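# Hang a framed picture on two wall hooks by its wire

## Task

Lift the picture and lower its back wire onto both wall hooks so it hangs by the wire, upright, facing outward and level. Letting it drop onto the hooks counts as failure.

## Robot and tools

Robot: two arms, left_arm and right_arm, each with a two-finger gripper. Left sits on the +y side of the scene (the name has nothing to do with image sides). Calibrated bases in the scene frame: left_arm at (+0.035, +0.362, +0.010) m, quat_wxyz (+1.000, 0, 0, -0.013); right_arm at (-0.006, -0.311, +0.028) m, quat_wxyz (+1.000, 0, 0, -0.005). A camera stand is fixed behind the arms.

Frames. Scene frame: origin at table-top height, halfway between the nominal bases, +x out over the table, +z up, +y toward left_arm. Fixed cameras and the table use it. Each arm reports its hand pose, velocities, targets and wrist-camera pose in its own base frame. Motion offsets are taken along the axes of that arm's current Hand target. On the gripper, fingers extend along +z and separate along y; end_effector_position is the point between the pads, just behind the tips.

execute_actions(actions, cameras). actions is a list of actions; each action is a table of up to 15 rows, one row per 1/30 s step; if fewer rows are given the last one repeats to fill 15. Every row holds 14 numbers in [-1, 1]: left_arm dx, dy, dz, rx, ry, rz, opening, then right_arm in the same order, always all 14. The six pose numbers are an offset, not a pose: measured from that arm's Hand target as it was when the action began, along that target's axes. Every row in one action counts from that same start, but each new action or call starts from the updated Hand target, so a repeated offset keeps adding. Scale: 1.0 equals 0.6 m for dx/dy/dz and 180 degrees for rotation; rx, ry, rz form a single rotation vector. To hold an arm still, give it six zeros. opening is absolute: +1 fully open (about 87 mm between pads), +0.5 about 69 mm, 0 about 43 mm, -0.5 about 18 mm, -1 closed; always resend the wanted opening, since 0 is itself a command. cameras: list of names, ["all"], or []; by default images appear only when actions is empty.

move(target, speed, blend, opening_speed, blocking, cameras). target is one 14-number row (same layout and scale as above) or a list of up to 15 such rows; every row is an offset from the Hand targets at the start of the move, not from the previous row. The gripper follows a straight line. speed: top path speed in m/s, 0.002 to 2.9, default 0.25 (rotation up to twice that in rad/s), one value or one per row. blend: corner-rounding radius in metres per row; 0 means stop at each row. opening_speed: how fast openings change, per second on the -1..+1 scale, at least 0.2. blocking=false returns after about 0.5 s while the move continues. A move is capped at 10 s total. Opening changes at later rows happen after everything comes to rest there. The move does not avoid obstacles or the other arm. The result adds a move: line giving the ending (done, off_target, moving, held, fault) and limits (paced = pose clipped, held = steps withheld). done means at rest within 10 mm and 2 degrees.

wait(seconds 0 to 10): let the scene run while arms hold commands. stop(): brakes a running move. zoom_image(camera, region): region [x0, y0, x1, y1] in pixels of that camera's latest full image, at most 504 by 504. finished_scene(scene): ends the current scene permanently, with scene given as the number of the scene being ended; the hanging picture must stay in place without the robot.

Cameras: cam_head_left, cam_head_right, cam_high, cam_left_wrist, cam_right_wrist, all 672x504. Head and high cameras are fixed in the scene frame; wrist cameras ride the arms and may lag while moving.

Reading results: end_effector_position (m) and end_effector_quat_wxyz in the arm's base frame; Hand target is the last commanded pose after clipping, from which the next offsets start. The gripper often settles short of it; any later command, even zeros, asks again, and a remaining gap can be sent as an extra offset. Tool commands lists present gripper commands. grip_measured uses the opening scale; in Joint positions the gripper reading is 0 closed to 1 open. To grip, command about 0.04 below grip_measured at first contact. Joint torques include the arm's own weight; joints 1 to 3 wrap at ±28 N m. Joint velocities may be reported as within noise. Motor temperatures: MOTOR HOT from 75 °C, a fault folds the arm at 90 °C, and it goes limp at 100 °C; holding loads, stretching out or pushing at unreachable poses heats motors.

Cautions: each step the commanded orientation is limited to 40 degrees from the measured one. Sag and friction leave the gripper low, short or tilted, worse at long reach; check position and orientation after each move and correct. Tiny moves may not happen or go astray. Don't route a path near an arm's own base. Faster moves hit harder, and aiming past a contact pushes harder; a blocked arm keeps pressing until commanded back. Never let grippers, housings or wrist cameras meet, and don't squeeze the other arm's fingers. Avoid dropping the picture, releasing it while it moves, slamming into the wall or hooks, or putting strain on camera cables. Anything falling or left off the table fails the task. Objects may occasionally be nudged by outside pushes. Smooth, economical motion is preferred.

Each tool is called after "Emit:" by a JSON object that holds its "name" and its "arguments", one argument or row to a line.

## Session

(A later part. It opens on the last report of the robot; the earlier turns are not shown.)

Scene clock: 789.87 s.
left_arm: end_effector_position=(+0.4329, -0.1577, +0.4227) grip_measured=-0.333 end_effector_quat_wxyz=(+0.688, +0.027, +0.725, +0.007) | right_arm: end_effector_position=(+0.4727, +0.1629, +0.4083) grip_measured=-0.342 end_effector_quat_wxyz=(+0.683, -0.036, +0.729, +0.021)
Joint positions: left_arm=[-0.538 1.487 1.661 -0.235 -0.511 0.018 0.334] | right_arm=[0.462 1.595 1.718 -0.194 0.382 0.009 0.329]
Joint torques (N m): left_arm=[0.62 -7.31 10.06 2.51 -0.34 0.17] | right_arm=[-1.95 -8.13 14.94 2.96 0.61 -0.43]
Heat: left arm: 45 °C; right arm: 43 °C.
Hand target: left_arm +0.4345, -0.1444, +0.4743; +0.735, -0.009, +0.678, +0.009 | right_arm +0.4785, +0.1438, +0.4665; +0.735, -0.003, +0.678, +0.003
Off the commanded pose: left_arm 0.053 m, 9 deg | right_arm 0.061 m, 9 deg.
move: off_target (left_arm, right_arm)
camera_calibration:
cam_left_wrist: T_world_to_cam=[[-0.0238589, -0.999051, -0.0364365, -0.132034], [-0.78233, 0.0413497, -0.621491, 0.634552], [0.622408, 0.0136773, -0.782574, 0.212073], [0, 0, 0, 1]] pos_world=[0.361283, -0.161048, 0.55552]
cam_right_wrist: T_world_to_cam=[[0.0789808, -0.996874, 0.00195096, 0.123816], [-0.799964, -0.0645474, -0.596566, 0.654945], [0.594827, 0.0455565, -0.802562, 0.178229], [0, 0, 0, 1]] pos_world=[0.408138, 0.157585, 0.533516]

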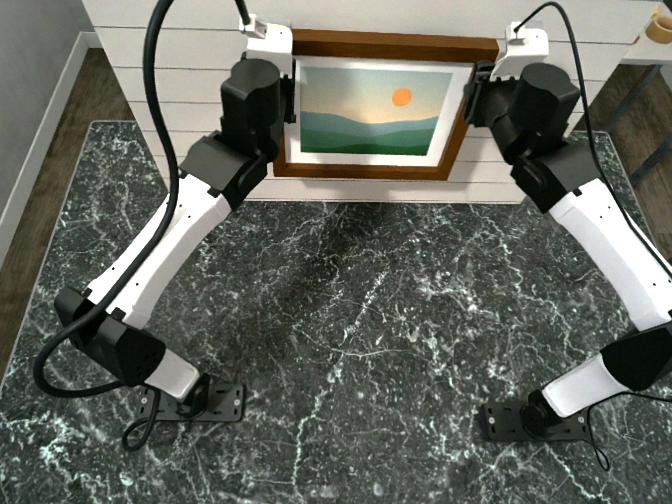

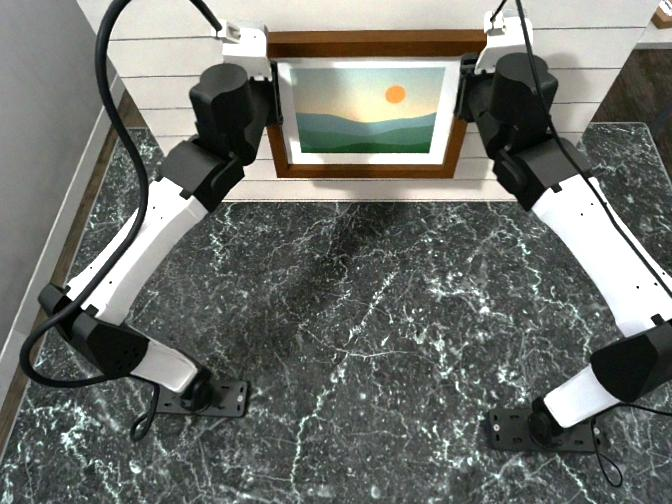

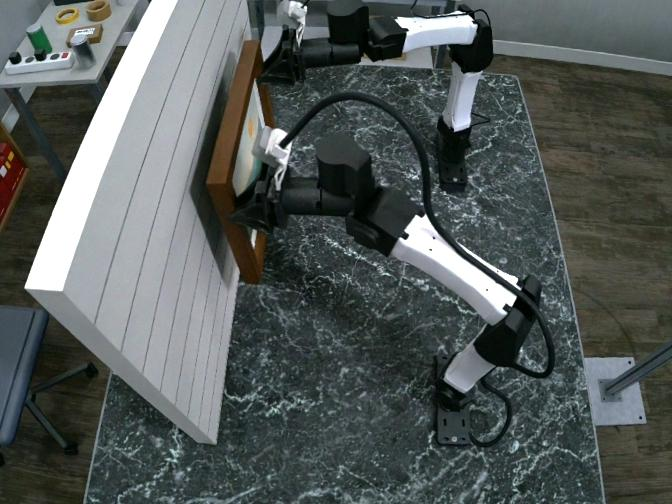

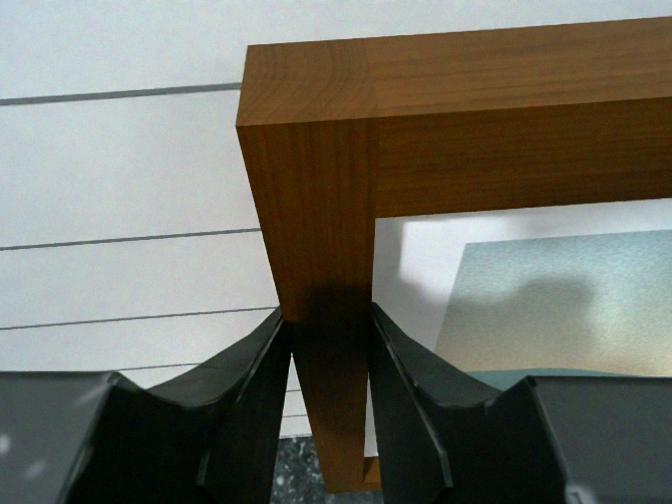

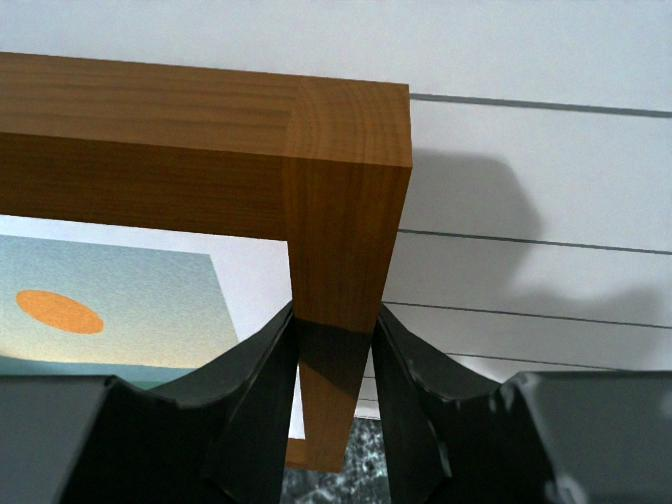

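Emit:
{"name": "move", "arguments": {
  "target": [0.0053,0.0083,0.0665,0,0,0,-1,-0.003,0.0083,0.067,0,0,0,-1],
  "speed": 0.06,
  "cameras": ["cam_head_left","cam_head_right","cam_high","cam_left_wrist"]
}}

Emit:
{"name": "zoom_image", "arguments": {
  "camera": "cam_high",
  "region": [160, 0, 280, 240]
}}

Scene clock: 802.83 s.
left_arm: end_effector_position=(+0.4694, -0.1506, +0.4213) grip_measured=-0.333 end_effector_quat_wxyz=(+0.686, +0.021, +0.727, +0.009) | right_arm: end_effector_position=(+0.5102, +0.1685, +0.4094) grip_measured=-0.342 end_effector_quat_wxyz=(+0.679, -0.035, +0.733, +0.018)
Joint positions: left_arm=[-0.467 1.598 1.768 -0.235 -0.451 0.015 0.334] | right_arm=[0.433 1.749 1.904 -0.237 0.357 0.009 0.329]
Joint torques (N m): left_arm=[1.1 -7.87 10.37 2.58 -0.19 0.15] | right_arm=[-2.33 -9.17 15.45 3.05 0.52 -0.42]
Motor temperatures (°C): left_arm=[24 44 44 37 23 19 23] | right_arm=[20 35 48 37 21 21 21]
Heat: left arm: 44 °C; right arm: 48 °C.
Hand target: left_arm +0.4743, -0.1383, +0.4743; +0.735, -0.009, +0.678, +0.010 | right_arm +0.5184, +0.1490, +0.4714; +0.735, -0.003, +0.678, +0.002
Off the commanded pose: left_arm 0.055 m, 9 deg | right_arm 0.066 m, 10 deg.
move: off_target (left_arm, right_arm)
camera_calibration:
cam_left_wrist: T_world_to_cam=[[-0.0127341, -0.999407, -0.0320041, -0.131224], [-0.786141, 0.0297855, -0.61733, 0.660321], [0.617916, 0.0172986, -0.786053, 0.192332], [0, 0, 0, 1]] pos_world=[0.398589, -0.154141, 0.554619]
Images, in order (width x height): cam_head_left 672x504, cam_head_right 672x504, cam_high 672x504, cam_left_wrist 672x504.

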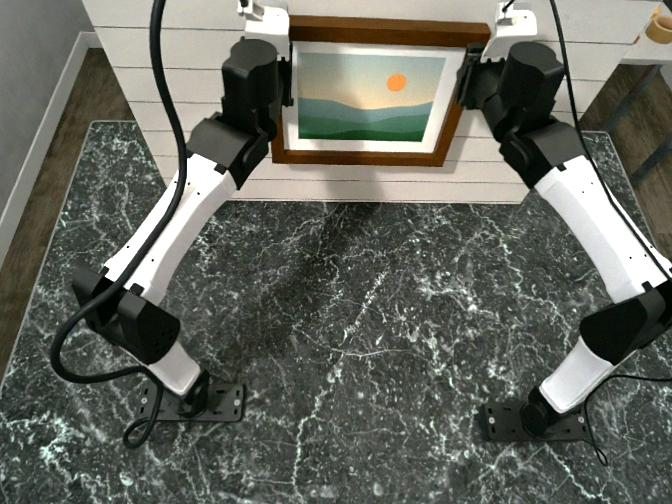

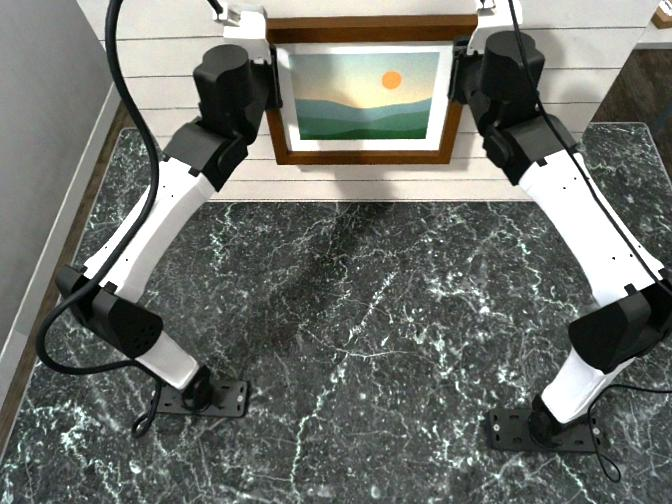

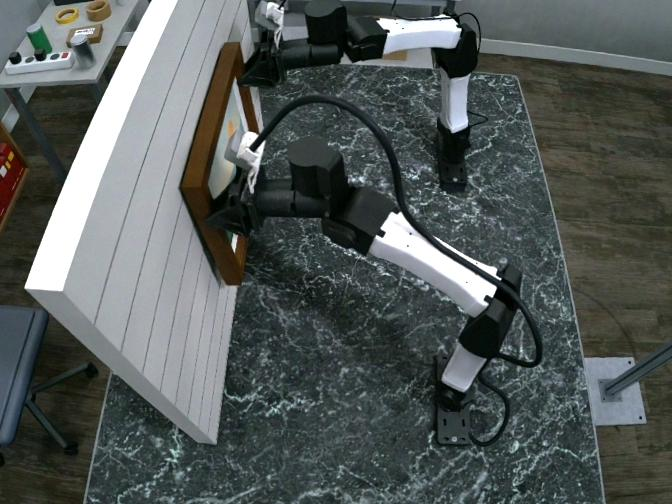

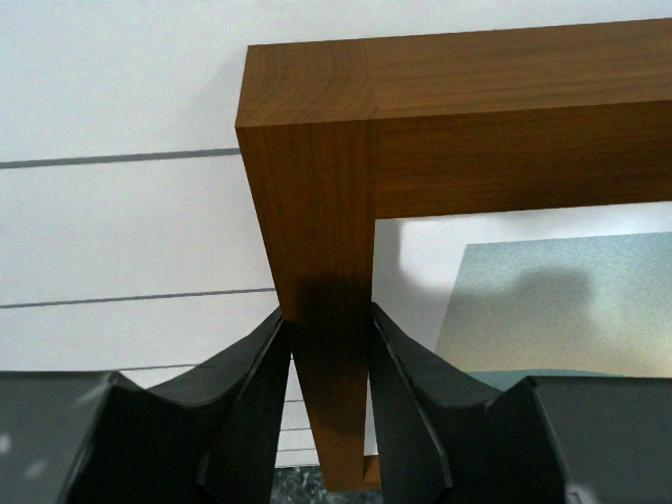

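Scaled by 2.100 from the camera's 672x504 image, which has a finer 960x720 frame.

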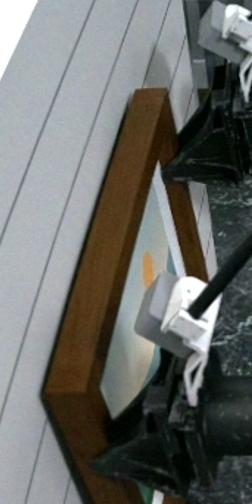

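Emit:
{"name": "move", "arguments": {
  "target": [
    [0.001,0,0.022,0,0,0,-1,0.001,0,0.022,0,0,0,-1],
    [0.126,0,0.012,0,0.04,0,-1,0.126,0,0.012,0,0.04,0,-1]
  ],
  "speed": 0.05,
  "cameras": ["cam_head_left","cam_head_right","cam_high"]
}}

Emit:
{"name": "zoom_image", "arguments": {
  "camera": "cam_high",
  "region": [160, 0, 280, 240]
}}

Scene clock: 811.33 s.
left_arm: end_effector_position=(+0.4786, -0.1514, +0.3803) grip_measured=-0.333 end_effector_quat_wxyz=(+0.663, +0.015, +0.749, +0.005) | right_arm: end_effector_position=(+0.5191, +0.1685, +0.3725) grip_measured=-0.344 end_effector_quat_wxyz=(+0.653, -0.036, +0.756, +0.011)
Joint positions: left_arm=[-0.453 1.61 1.674 -0.2 -0.438 -0.029 0.333] | right_arm=[0.424 1.774 1.852 -0.235 0.355 0.025 0.328]
Joint torques (N m): left_arm=[2.04 -7.87 5.72 2.54 -0.09 -0.01] | right_arm=[-3.56 -9.58 6.8 3.34 0.33 -0.09]
Heat: left arm: 45 °C; right arm: 48 °C.
Hand target: left_arm +0.4876, -0.1379, +0.3997; +0.691, -0.009, +0.723, +0.009 | right_arm +0.5317, +0.1490, +0.3966; +0.691, -0.003, +0.723, +0.002
Off the commanded pose: left_arm 0.025 m, 5 deg | right_arm 0.034 m, 7 deg.
move: off_target (left_arm, right_arm)
Images, in order (width x height): cam_head_left 672x504, cam_head_right 672x504, cam_high 672x504.

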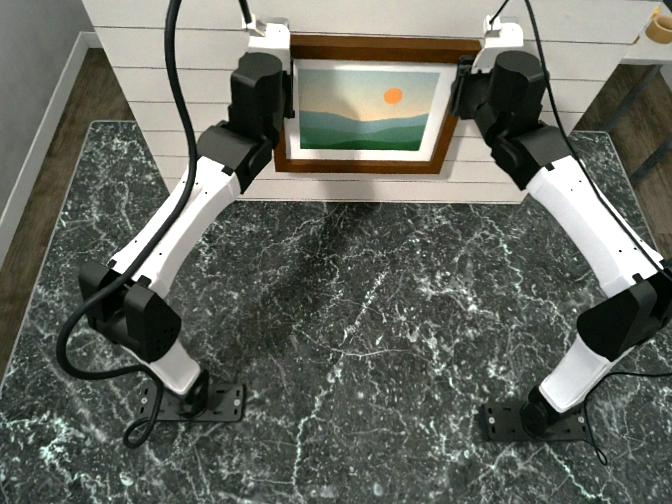

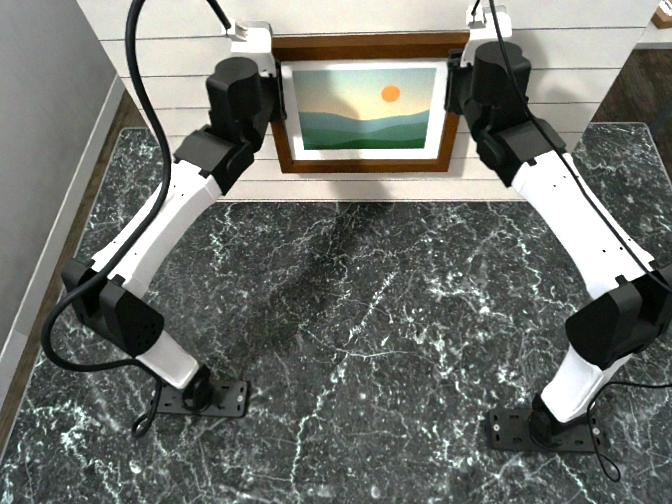

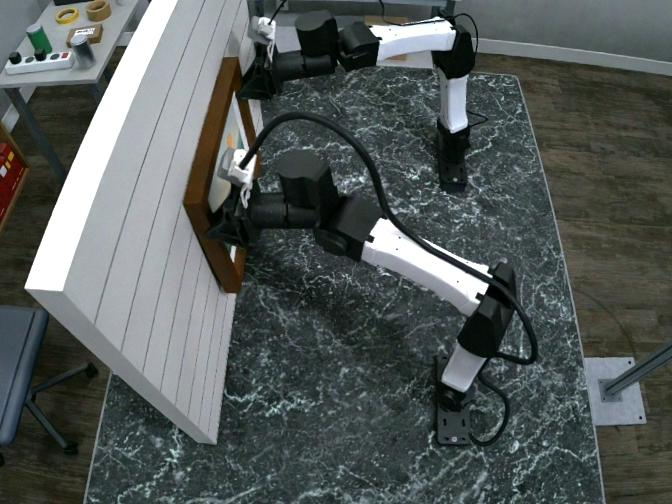

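Scaled by 2.100 from the camera's 672x504 image, which has a finer 960x720 frame.

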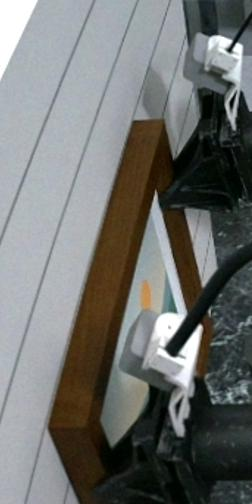

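Emit:
{"name": "move", "arguments": {
  "target": [0.083,0,0.005,0,0,0,-1,0.083,0,0.005,0,0,0,-1],
  "speed": 0.05,
  "cameras": ["cam_head_left","cam_high"]
}}

Emit:
{"name": "zoom_image", "arguments": {
  "camera": "cam_high",
  "region": [160, 30, 280, 270]
}}

Scene clock: 818.37 s.
left_arm: end_effector_position=(+0.4788, -0.1518, +0.3261) grip_measured=-0.334 end_effector_quat_wxyz=(+0.658, +0.014, +0.753, +0.005) | right_arm: end_effector_position=(+0.5195, +0.1685, +0.3185) grip_measured=-0.345 end_effector_quat_wxyz=(+0.649, -0.034, +0.760, +0.011)
Joint positions: left_arm=[-0.453 1.574 1.431 -0.005 -0.438 -0.037 0.333] | right_arm=[0.424 1.736 1.597 -0.03 0.358 0.031 0.328]
Joint torques (N m): left_arm=[2.11 -8.05 6.23 2.6 -0.09 0.06] | right_arm=[-3.62 -9.74 7.68 3.38 0.31 -0.16]
Heat: left arm: 45 °C; right arm: 46 °C.
Hand target: left_arm +0.4884, -0.1380, +0.3496; +0.691, -0.009, +0.723, +0.009 | right_arm +0.5324, +0.1490, +0.3469; +0.691, -0.003, +0.723, +0.002
Off the commanded pose: left_arm 0.029 m, 6 deg | right_arm 0.037 m, 7 deg.
move: off_target (left_arm, right_arm)
Images, in order (width x height): cam_head_left 672x504, cam_high 672x504.

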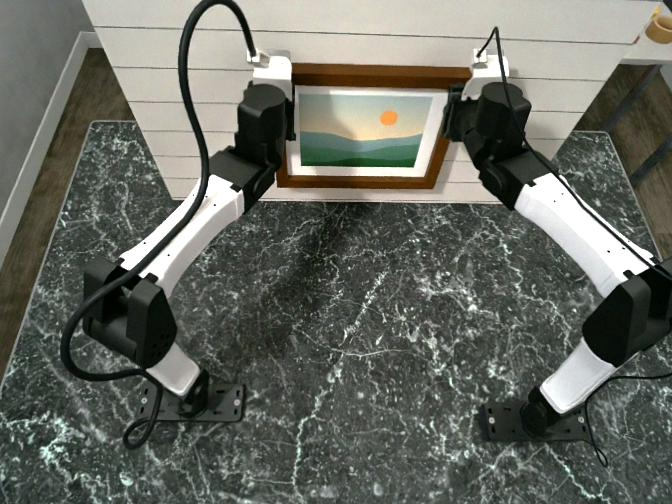

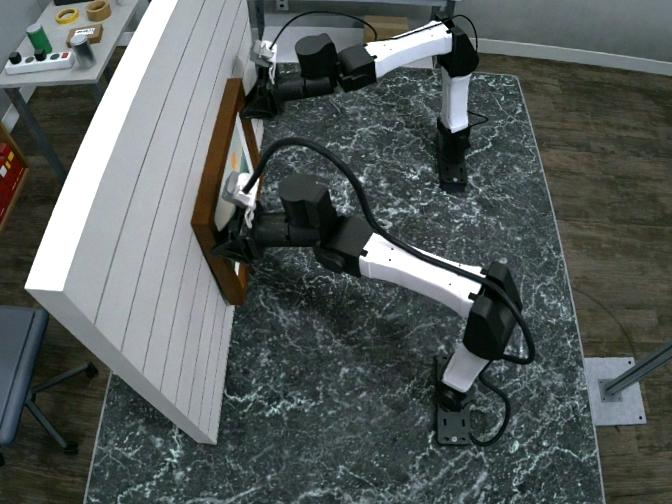

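Scaled by 2.100 from the camera's 672x504 image, which has a finer 960x720 frame.

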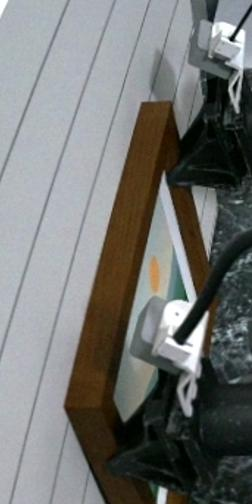

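Emit:
{"name": "move", "arguments": {
  "target": [0.058,0,0.0035,0,0,0,-1,0.058,0,0.0035,0,0,0,-1],
  "speed": 0.04,
  "cameras": ["cam_head_left","cam_high"]
}}

Emit:
{"name": "zoom_image", "arguments": {
  "camera": "cam_high",
  "region": [170, 50, 270, 250]
}}

Scene clock: 823.70 s.
left_arm: end_effector_position=(+0.4784, -0.1514, +0.3174) grip_measured=-0.336 end_effector_quat_wxyz=(+0.683, +0.008, +0.730, -0.003) | right_arm: end_effector_position=(+0.5191, +0.1680, +0.3123) grip_measured=-0.347 end_effector_quat_wxyz=(+0.676, -0.031, +0.736, +0.017)
Joint positions: left_arm=[-0.453 1.549 1.303 0.173 -0.437 -0.026 0.332] | right_arm=[0.424 1.708 1.469 0.148 0.356 0.015 0.327]
Joint torques (N m): left_arm=[2.24 -5.6 5.45 2.23 -0.06 -0.05] | right_arm=[-3.79 -6.75 6.84 2.96 0.28 -0.01]
Heat: left arm: 45 °C; right arm: 45 °C.
Hand target: left_arm +0.4889, -0.1380, +0.3148; +0.691, -0.009, +0.723, +0.009 | right_arm +0.5330, +0.1489, +0.3120; +0.691, -0.003, +0.723, +0.002
Off the commanded pose: left_arm 0.017 m, 3 deg | right_arm 0.024 m, 4 deg.
move: off_target (left_arm, right_arm)
Images, in order (width x height): cam_head_left 672x504, cam_high 672x504.

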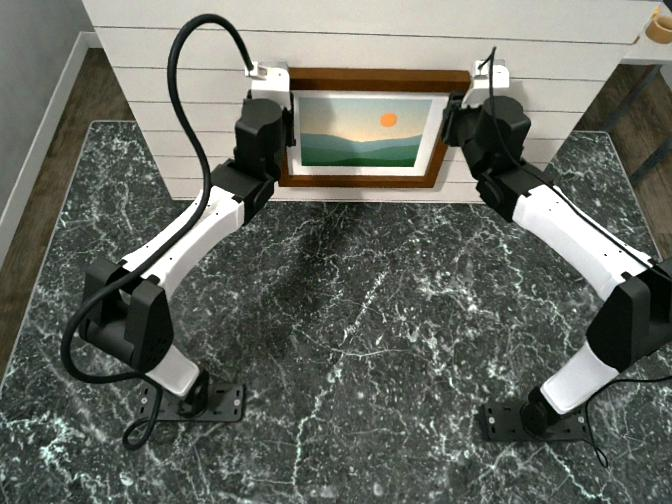

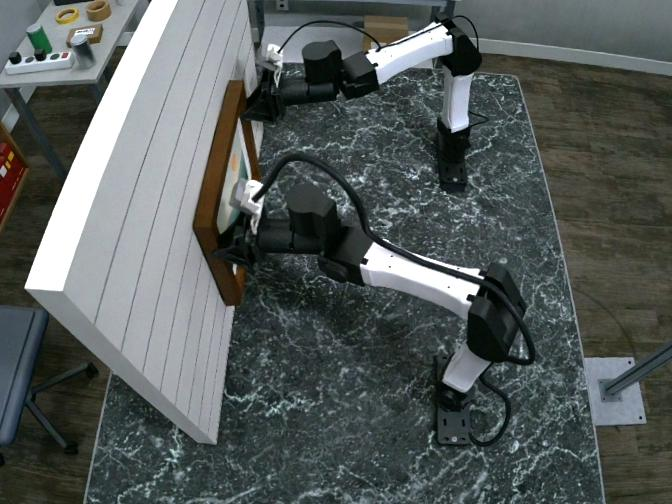

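Scaled by 2.520 from the camera's 672x504 image, which has a finer 960x720 frame.

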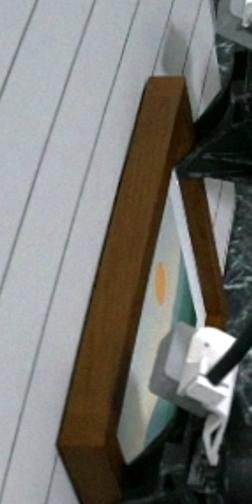

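Emit:
{"name": "move", "arguments": {
  "target": [0.045,0,-0.012,0,0,0,-1,0.045,0,-0.012,0,0,0,-1],
  "speed": 0.04,
  "cameras": ["cam_head_left","cam_high","cam_left_wrist","cam_right_wrist"]
}}

Emit:
{"name": "zoom_image", "arguments": {
  "camera": "cam_high",
  "region": [170, 50, 270, 250]
}}

Scene clock: 830.43 s.
left_arm: end_effector_position=(+0.4776, -0.1514, +0.3129) grip_measured=-0.338 end_effector_quat_wxyz=(+0.711, -0.003, +0.703, -0.016) | right_arm: end_effector_position=(+0.5181, +0.1679, +0.3092) grip_measured=-0.347 end_effector_quat_wxyz=(+0.706, -0.021, +0.707, +0.028)
Joint positions: left_arm=[-0.453 1.536 1.194 0.353 -0.435 -0.022 0.331] | right_arm=[0.425 1.691 1.354 0.336 0.356 0.009 0.327]
Joint torques (N m): left_arm=[1.39 -5.83 4.34 1.46 -0.16 -0.07] | right_arm=[-3.04 -6.64 5.57 2.02 0.35 0.04]
Heat: left arm: 44 °C; right arm: 44 °C.
Hand target: left_arm +0.4805, -0.1382, +0.2883; +0.691, -0.009, +0.723, +0.009 | right_arm +0.5246, +0.1489, +0.2854; +0.691, -0.003, +0.723, +0.002
Off the commanded pose: left_arm 0.028 m, 4 deg | right_arm 0.031 m, 4 deg.
move: off_target (left_arm, right_arm)
camera_calibration:
cam_left_wrist: T_world_to_cam=[[-0.0143468, -0.999153, 0.0385662, -0.156639], [-0.742431, -0.015191, -0.66975, 0.588548], [0.669769, -0.0382415, -0.741584, 0.0549107], [0, 0, 0, 1]] pos_world=[0.397931, -0.145466, 0.440942]
cam_right_wrist: T_world_to_cam=[[0.0682993, -0.997347, -0.0251645, 0.139414], [-0.761171, -0.0357868, -0.647563, 0.623355], [0.644945, 0.0633826, -0.761596, 0.029959], [0, 0, 0, 1]] pos_world=[0.445636, 0.159453, 0.429987]
Images, in order (width x height): cam_head_left 672x504, cam_high 672x504, cam_left_wrist 672x504, cam_right_wrist 672x504.

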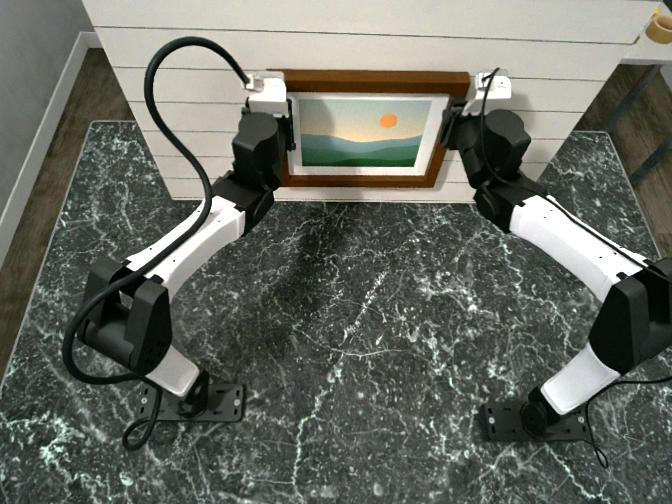

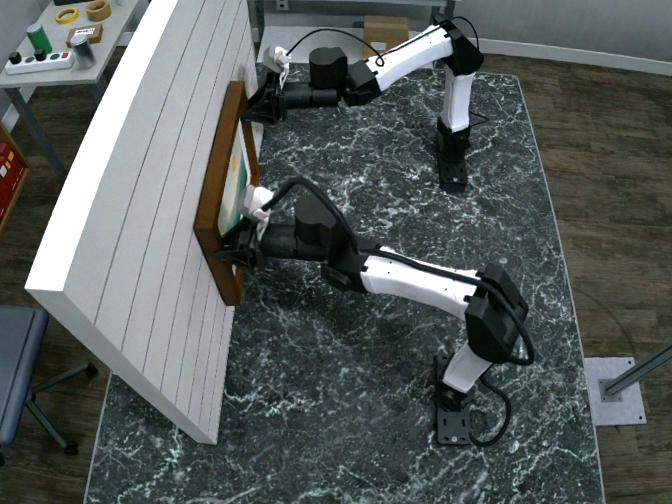

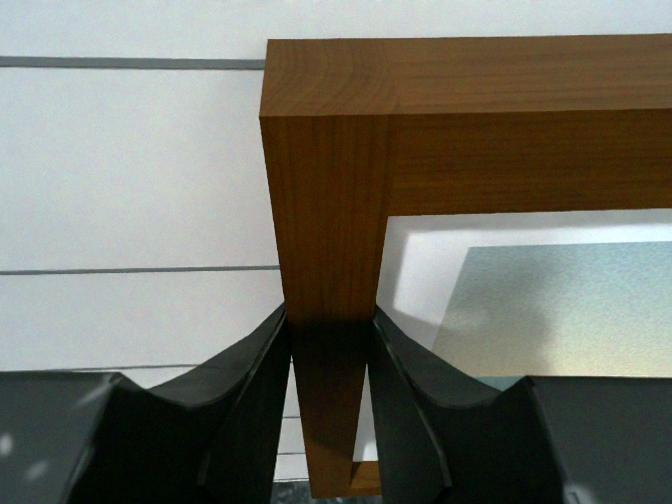

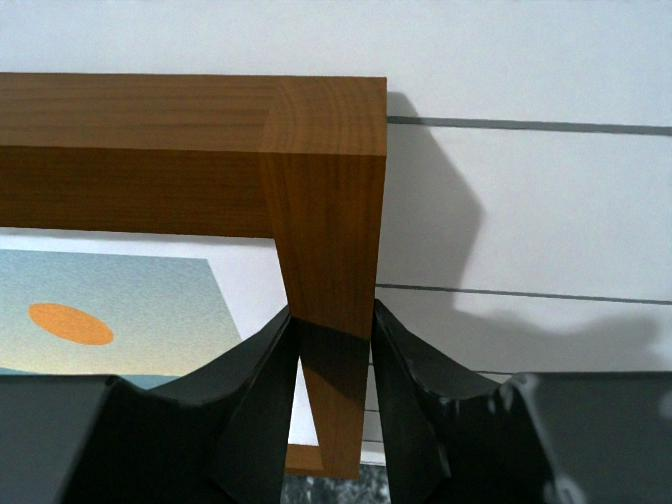

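Scaled by 2.520 from the camera's 672x504 image, which has a finer 960x720 frame.

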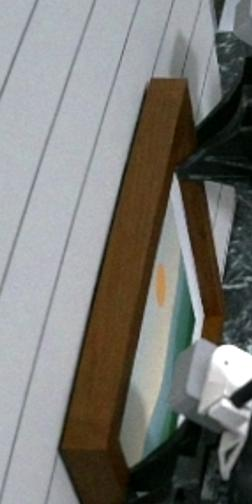

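Emit:
{"name": "move", "arguments": {
  "target": [
    [-0.037,-0.02,-0.003,0,0,0,-0.6,-0.037,0.03,-0.009,0,0,0,-0.6],
    [-0.037,-0.02,-0.003,0,0,0,0.2,-0.037,0.03,-0.009,0,0,0,0.2]
  ],
  "speed": 0.04,
  "opening_speed": 0.3,
  "cameras": ["all"]
}}

Scene clock: 844.87 s.
left_arm: end_effector_position=(+0.4748, -0.1497, +0.3019) grip_measured=+0.200 end_effector_quat_wxyz=(+0.682, +0.002, +0.731, +0.007) | right_arm: end_effector_position=(+0.5146, +0.1631, +0.2949) grip_measured=+0.200 end_effector_quat_wxyz=(+0.680, -0.012, +0.733, -0.006)
Joint positions: left_arm=[-0.464 1.544 1.241 0.225 -0.471 -0.023 0.6] | right_arm=[0.444 1.701 1.382 0.237 0.436 0.009 0.6]
Joint torques (N m): left_arm=[-0.21 -5.82 8.21 1.89 -0.13 -0.09] | right_arm=[-0.29 -7.28 11.96 2.15 0.03 0.06]
Motor temperatures (°C): left_arm=[24 43 42 35 23 19 23] | right_arm=[20 34 43 35 21 21 21]
Heat: left arm: 43 °C; right arm: 43 °C.
Hand target: left_arm +0.4800, -0.1502, +0.3104; +0.691, -0.009, +0.723, +0.009 | right_arm +0.5201, +0.1668, +0.3077; +0.691, -0.003, +0.723, +0.002
Off the commanded pose: left_arm 0.010 m, 2 deg | right_arm 0.015 m, 2 deg.
move: off_target (right_arm)
camera_calibration:
cam_left_wrist: T_world_to_cam=[[0.0126619, -0.999918, -0.00187886, -0.155251], [-0.793226, -0.00890055, -0.608862, 0.585843], [0.608796, 0.00919975, -0.793274, 0.10032], [0, 0, 0, 1]] pos_world=[0.405597, -0.150947, 0.435987]
cam_right_wrist: T_world_to_cam=[[0.00677804, -0.999937, 0.00896076, 0.156545], [-0.806903, -0.010762, -0.590585, 0.61384], [0.590644, -0.00322746, -0.806925, 0.0737067], [0, 0, 0, 1]] pos_world=[0.450714, 0.163379, 0.420598]

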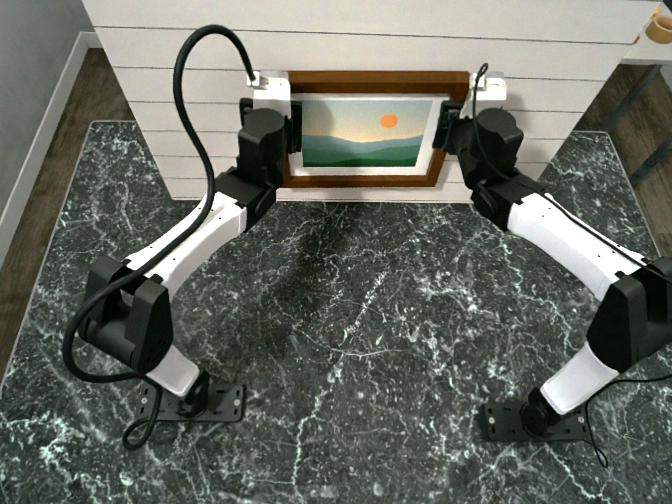

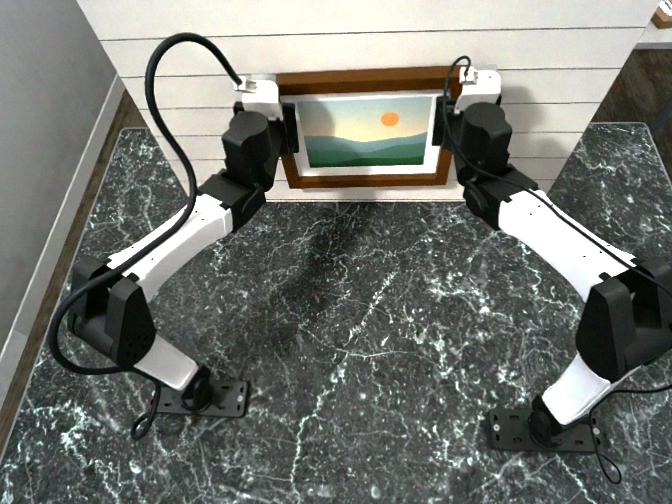

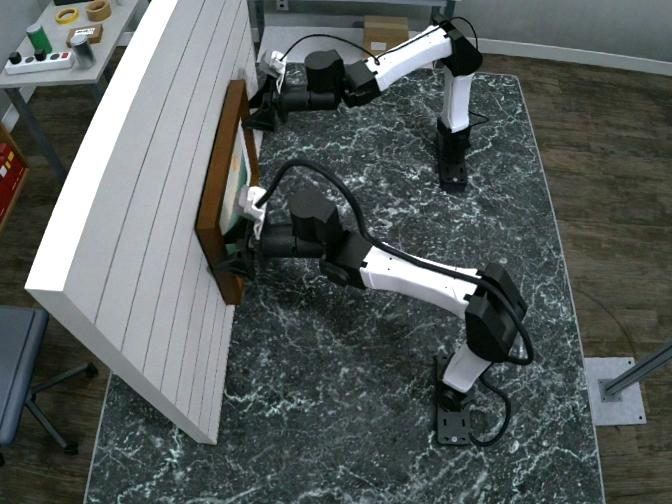

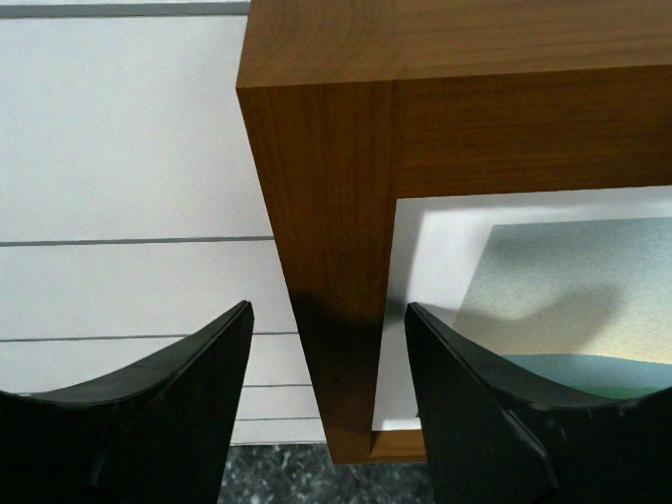

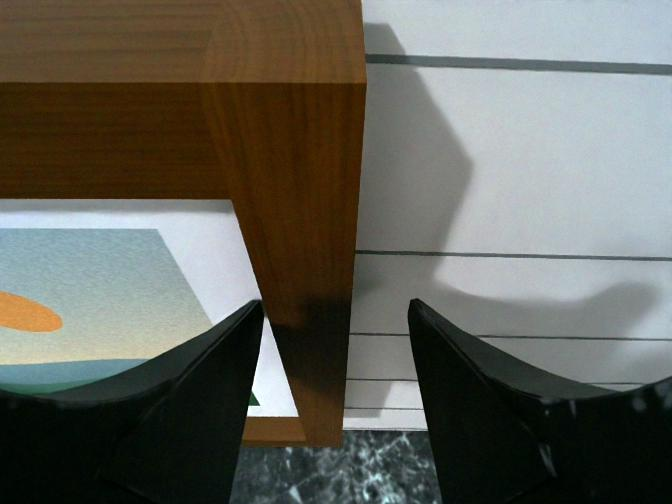

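Emit:
{"name": "move", "arguments": {
  "target": [
    [0,0,0,0,0,0,0.6,0,0.012,0,0,0,0,0.6],
    [0,0,-0.2,0,0,0,0.6,0,0.012,-0.2,0,0,0,0.6]
  ],
  "speed": [0.03,0.1],
  "opening_speed": 0.5,
  "cameras": ["cam_head_left","cam_head_right","cam_high"]
}}

Emit:
{"name": "zoom_image", "arguments": {
  "camera": "cam_head_left",
  "region": [230, 40, 510, 210]
}}

Emit:
{"name": "zoom_image", "arguments": {
  "camera": "cam_head_right",
  "region": [230, 40, 510, 210]
}}

Emit:
{"name": "zoom_image", "arguments": {
  "camera": "cam_high",
  "region": [170, 50, 290, 320]
}}

Scene clock: 858.30 s.
left_arm: end_effector_position=(+0.3638, -0.1561, +0.3085) grip_measured=+0.600 end_effector_quat_wxyz=(+0.682, +0.009, +0.731, +0.016) | right_arm: end_effector_position=(+0.4062, +0.1761, +0.3068) grip_measured=+0.600 end_effector_quat_wxyz=(+0.685, -0.014, +0.728, -0.005)
Joint positions: left_arm=[-0.695 1.197 0.994 0.113 -0.705 -0.023 0.8] | right_arm=[0.644 1.365 1.096 0.194 0.632 0.018 0.8]
Joint torques (N m): left_arm=[-0.46 -5.71 5.68 1.79 -0.13 -0.24] | right_arm=[-0.06 -8.14 6.83 2.02 0.09 0.11]
Heat: left arm: 43 °C; right arm: 44 °C.
Hand target: left_arm +0.3602, -0.1534, +0.3159; +0.691, -0.009, +0.723, +0.009 | right_arm +0.4001, +0.1731, +0.3132; +0.691, -0.003, +0.723, +0.002
Off the commanded pose: left_arm 0.009 m, 3 deg | right_arm 0.009 m, 2 deg.
move: off_target (left_arm)
Images, in order (width x height): cam_head_left 672x504, cam_head_right 672x504, cam_high 672x504.

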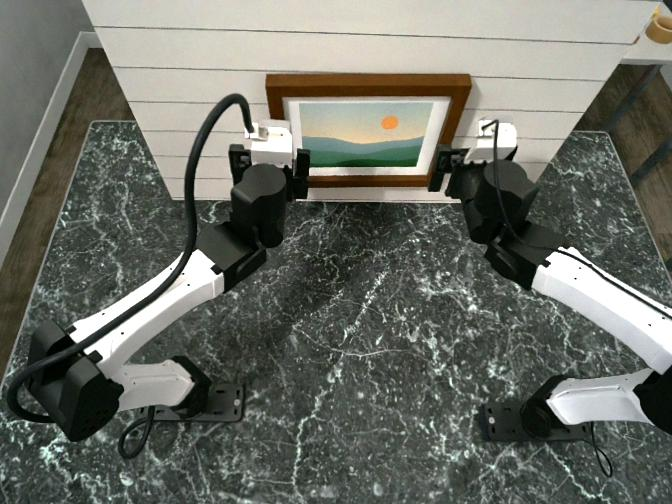

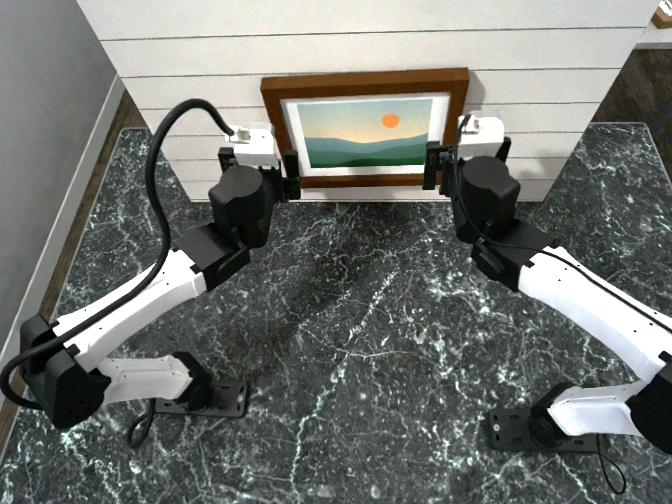

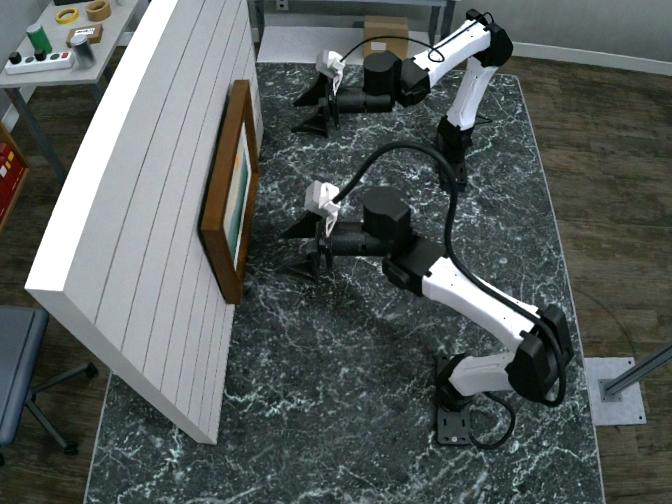

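Scaled by 1.800 from the camera's 672x504 image, which has a finer 960x720 frame.

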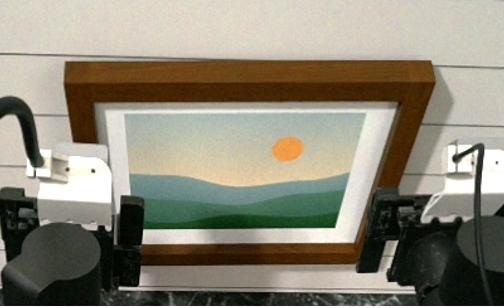

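Scaled by 1.800 from the camera's 672x504 image, which has a finer 960x720 frame.

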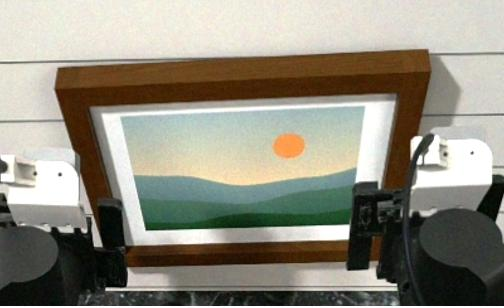

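Scaled by 1.867 from the camera's 672x504 image, which has a finer 960x720 frame.

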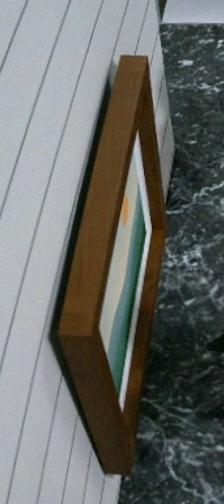

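Emit:
{"name": "move", "arguments": {
  "target": [
    [0,0,0.19,0,0,0,0.6,0,0,0,0,0,0,0.6],
    [0,-0.045,0.19,0,0,0,0.6,0,0,0,0,0,0,0.6]
  ],
  "speed": [0.1,0.03],
  "cameras": ["cam_head_left","cam_head_right","cam_left_wrist"]
}}

Emit:
{"name": "zoom_image", "arguments": {
  "camera": "cam_head_right",
  "region": [230, 40, 510, 210]
}}

Scene clock: 876.03 s.
left_arm: end_effector_position=(+0.4687, -0.1743, +0.2949) grip_measured=+0.600 end_effector_quat_wxyz=(+0.675, +0.007, +0.738, +0.014) | right_arm: end_effector_position=(+0.4062, +0.1760, +0.3067) grip_measured=+0.600 end_effector_quat_wxyz=(+0.685, -0.014, +0.728, -0.006)
Joint positions: left_arm=[-0.538 1.576 1.264 0.208 -0.546 -0.023 0.8] | right_arm=[0.644 1.365 1.096 0.193 0.632 0.018 0.8]
Joint torques (N m): left_arm=[-0.43 -6.19 8.88 2 -0.12 -0.14] | right_arm=[-0.06 -8.13 6.83 2.02 0.1 0.11]
Heat: left arm: 43 °C; right arm: 42 °C.
Hand target: left_arm +0.4747, -0.1774, +0.3107; +0.691, -0.009, +0.723, +0.009 | right_arm +0.4001, +0.1731, +0.3132; +0.691, -0.003, +0.723, +0.002
Off the commanded pose: left_arm 0.017 m, 3 deg | right_arm 0.009 m, 2 deg.
move: off_target (left_arm)
camera_calibration:
cam_left_wrist: T_world_to_cam=[[0.013691, -0.999699, -0.0203419, -0.174819], [-0.804712, 0.00105926, -0.593664, 0.579151], [0.593508, 0.0244973, -0.804456, 0.111833], [0, 0, 0, 1]] pos_world=[0.40207, -0.178119, 0.43023]
Images, in order (width x height): cam_head_left 672x504, cam_head_right 672x504, cam_left_wrist 672x504.

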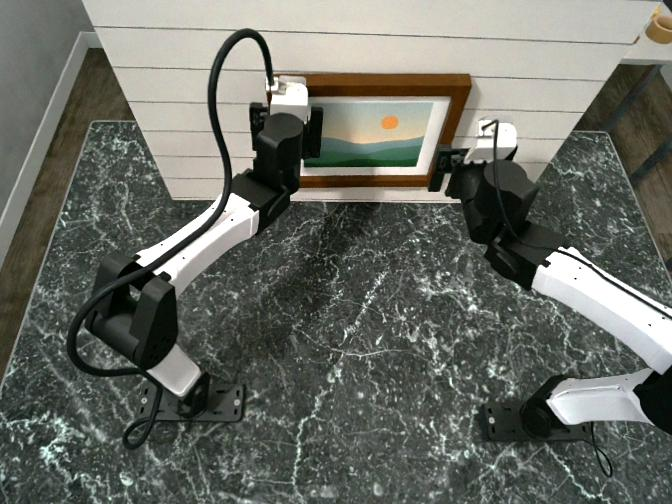

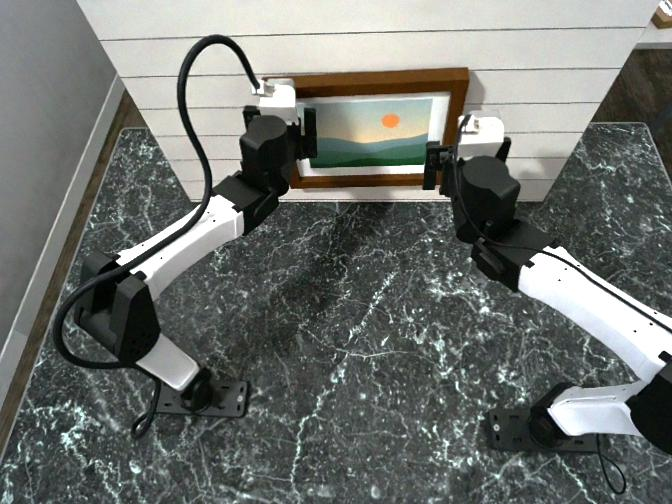

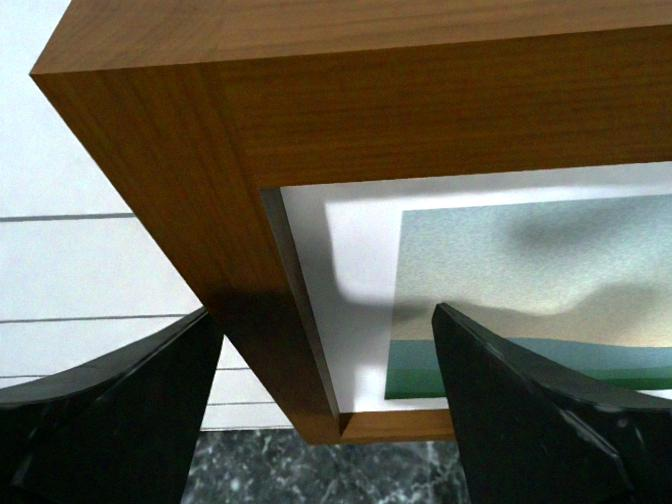

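Scaled by 1.800 from the camera's 672x504 image, which has a finer 960x720 frame.

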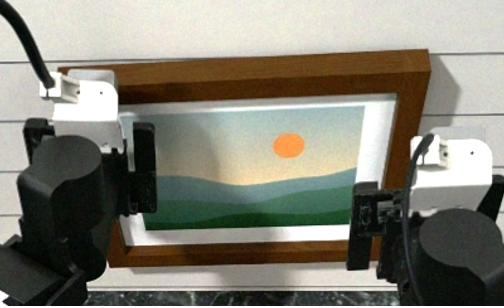

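Emit:
{"name": "move", "arguments": {
  "target": [0,-0.03,0,0,0,0,0.6,0,0,0,0,0,0,0.6],
  "speed": 0.02,
  "cameras": ["cam_head_left","cam_head_right","cam_left_wrist"]
}}

Emit:
{"name": "zoom_image", "arguments": {
  "camera": "cam_head_right",
  "region": [230, 40, 510, 210]
}}

Scene clock: 881.00 s.
left_arm: end_effector_position=(+0.4706, -0.1807, +0.2961) grip_measured=+0.600 end_effector_quat_wxyz=(+0.676, -0.005, +0.736, +0.029) | right_arm: end_effector_position=(+0.4062, +0.1760, +0.3067) grip_measured=+0.600 end_effector_quat_wxyz=(+0.685, -0.014, +0.728, -0.006)
Joint positions: left_arm=[-0.567 1.608 1.3 0.205 -0.614 -0.023 0.8] | right_arm=[0.644 1.365 1.096 0.193 0.632 0.018 0.8]
Joint torques (N m): left_arm=[-1.44 -6.15 9.1 1.97 0.08 -0.16] | right_arm=[-0.05 -8.14 6.83 2.02 0.11 0.1]
Heat: left arm: 43 °C; right arm: 42 °C.
Hand target: left_arm +0.4751, -0.1954, +0.3108; +0.691, -0.009, +0.723, +0.009 | right_arm +0.4001, +0.1731, +0.3132; +0.691, -0.003, +0.723, +0.002
Off the commanded pose: left_arm 0.021 m, 3 deg | right_arm 0.009 m, 2 deg.
move: off_target (left_arm)
camera_calibration:
cam_left_wrist: T_world_to_cam=[[0.0523357, -0.998285, -0.0262425, -0.197368], [-0.802, -0.0263584, -0.596743, 0.576094], [0.595027, 0.0522774, -0.802003, 0.115379], [0, 0, 0, 1]] pos_world=[0.403703, -0.187876, 0.431134]
Images, in order (width x height): cam_head_left 672x504, cam_head_right 672x504, cam_left_wrist 672x504.

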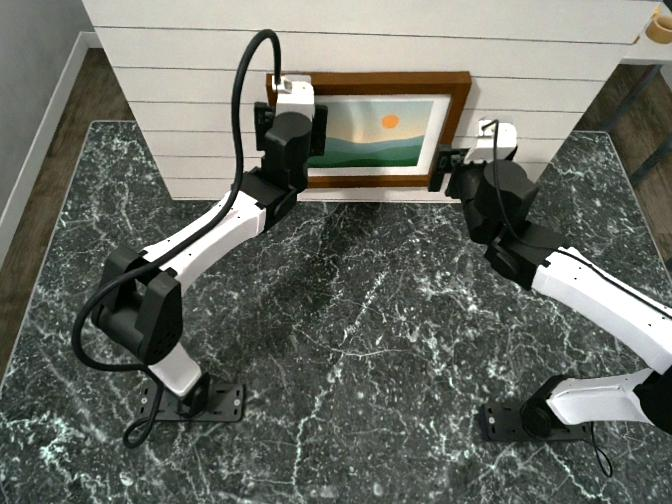

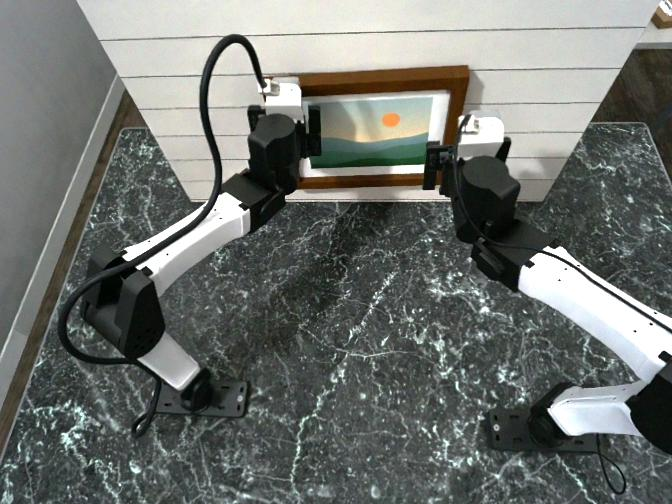

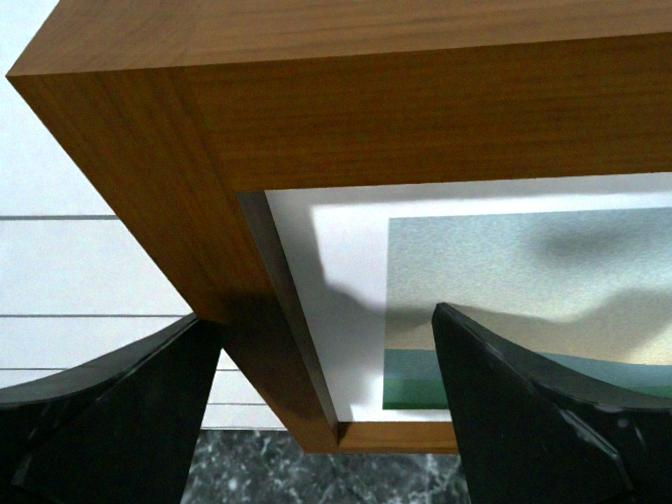

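Scaled by 1.800 from the camera's 672x504 image, which has a finer 960x720 frame.

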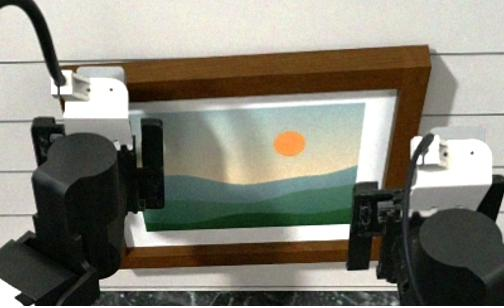

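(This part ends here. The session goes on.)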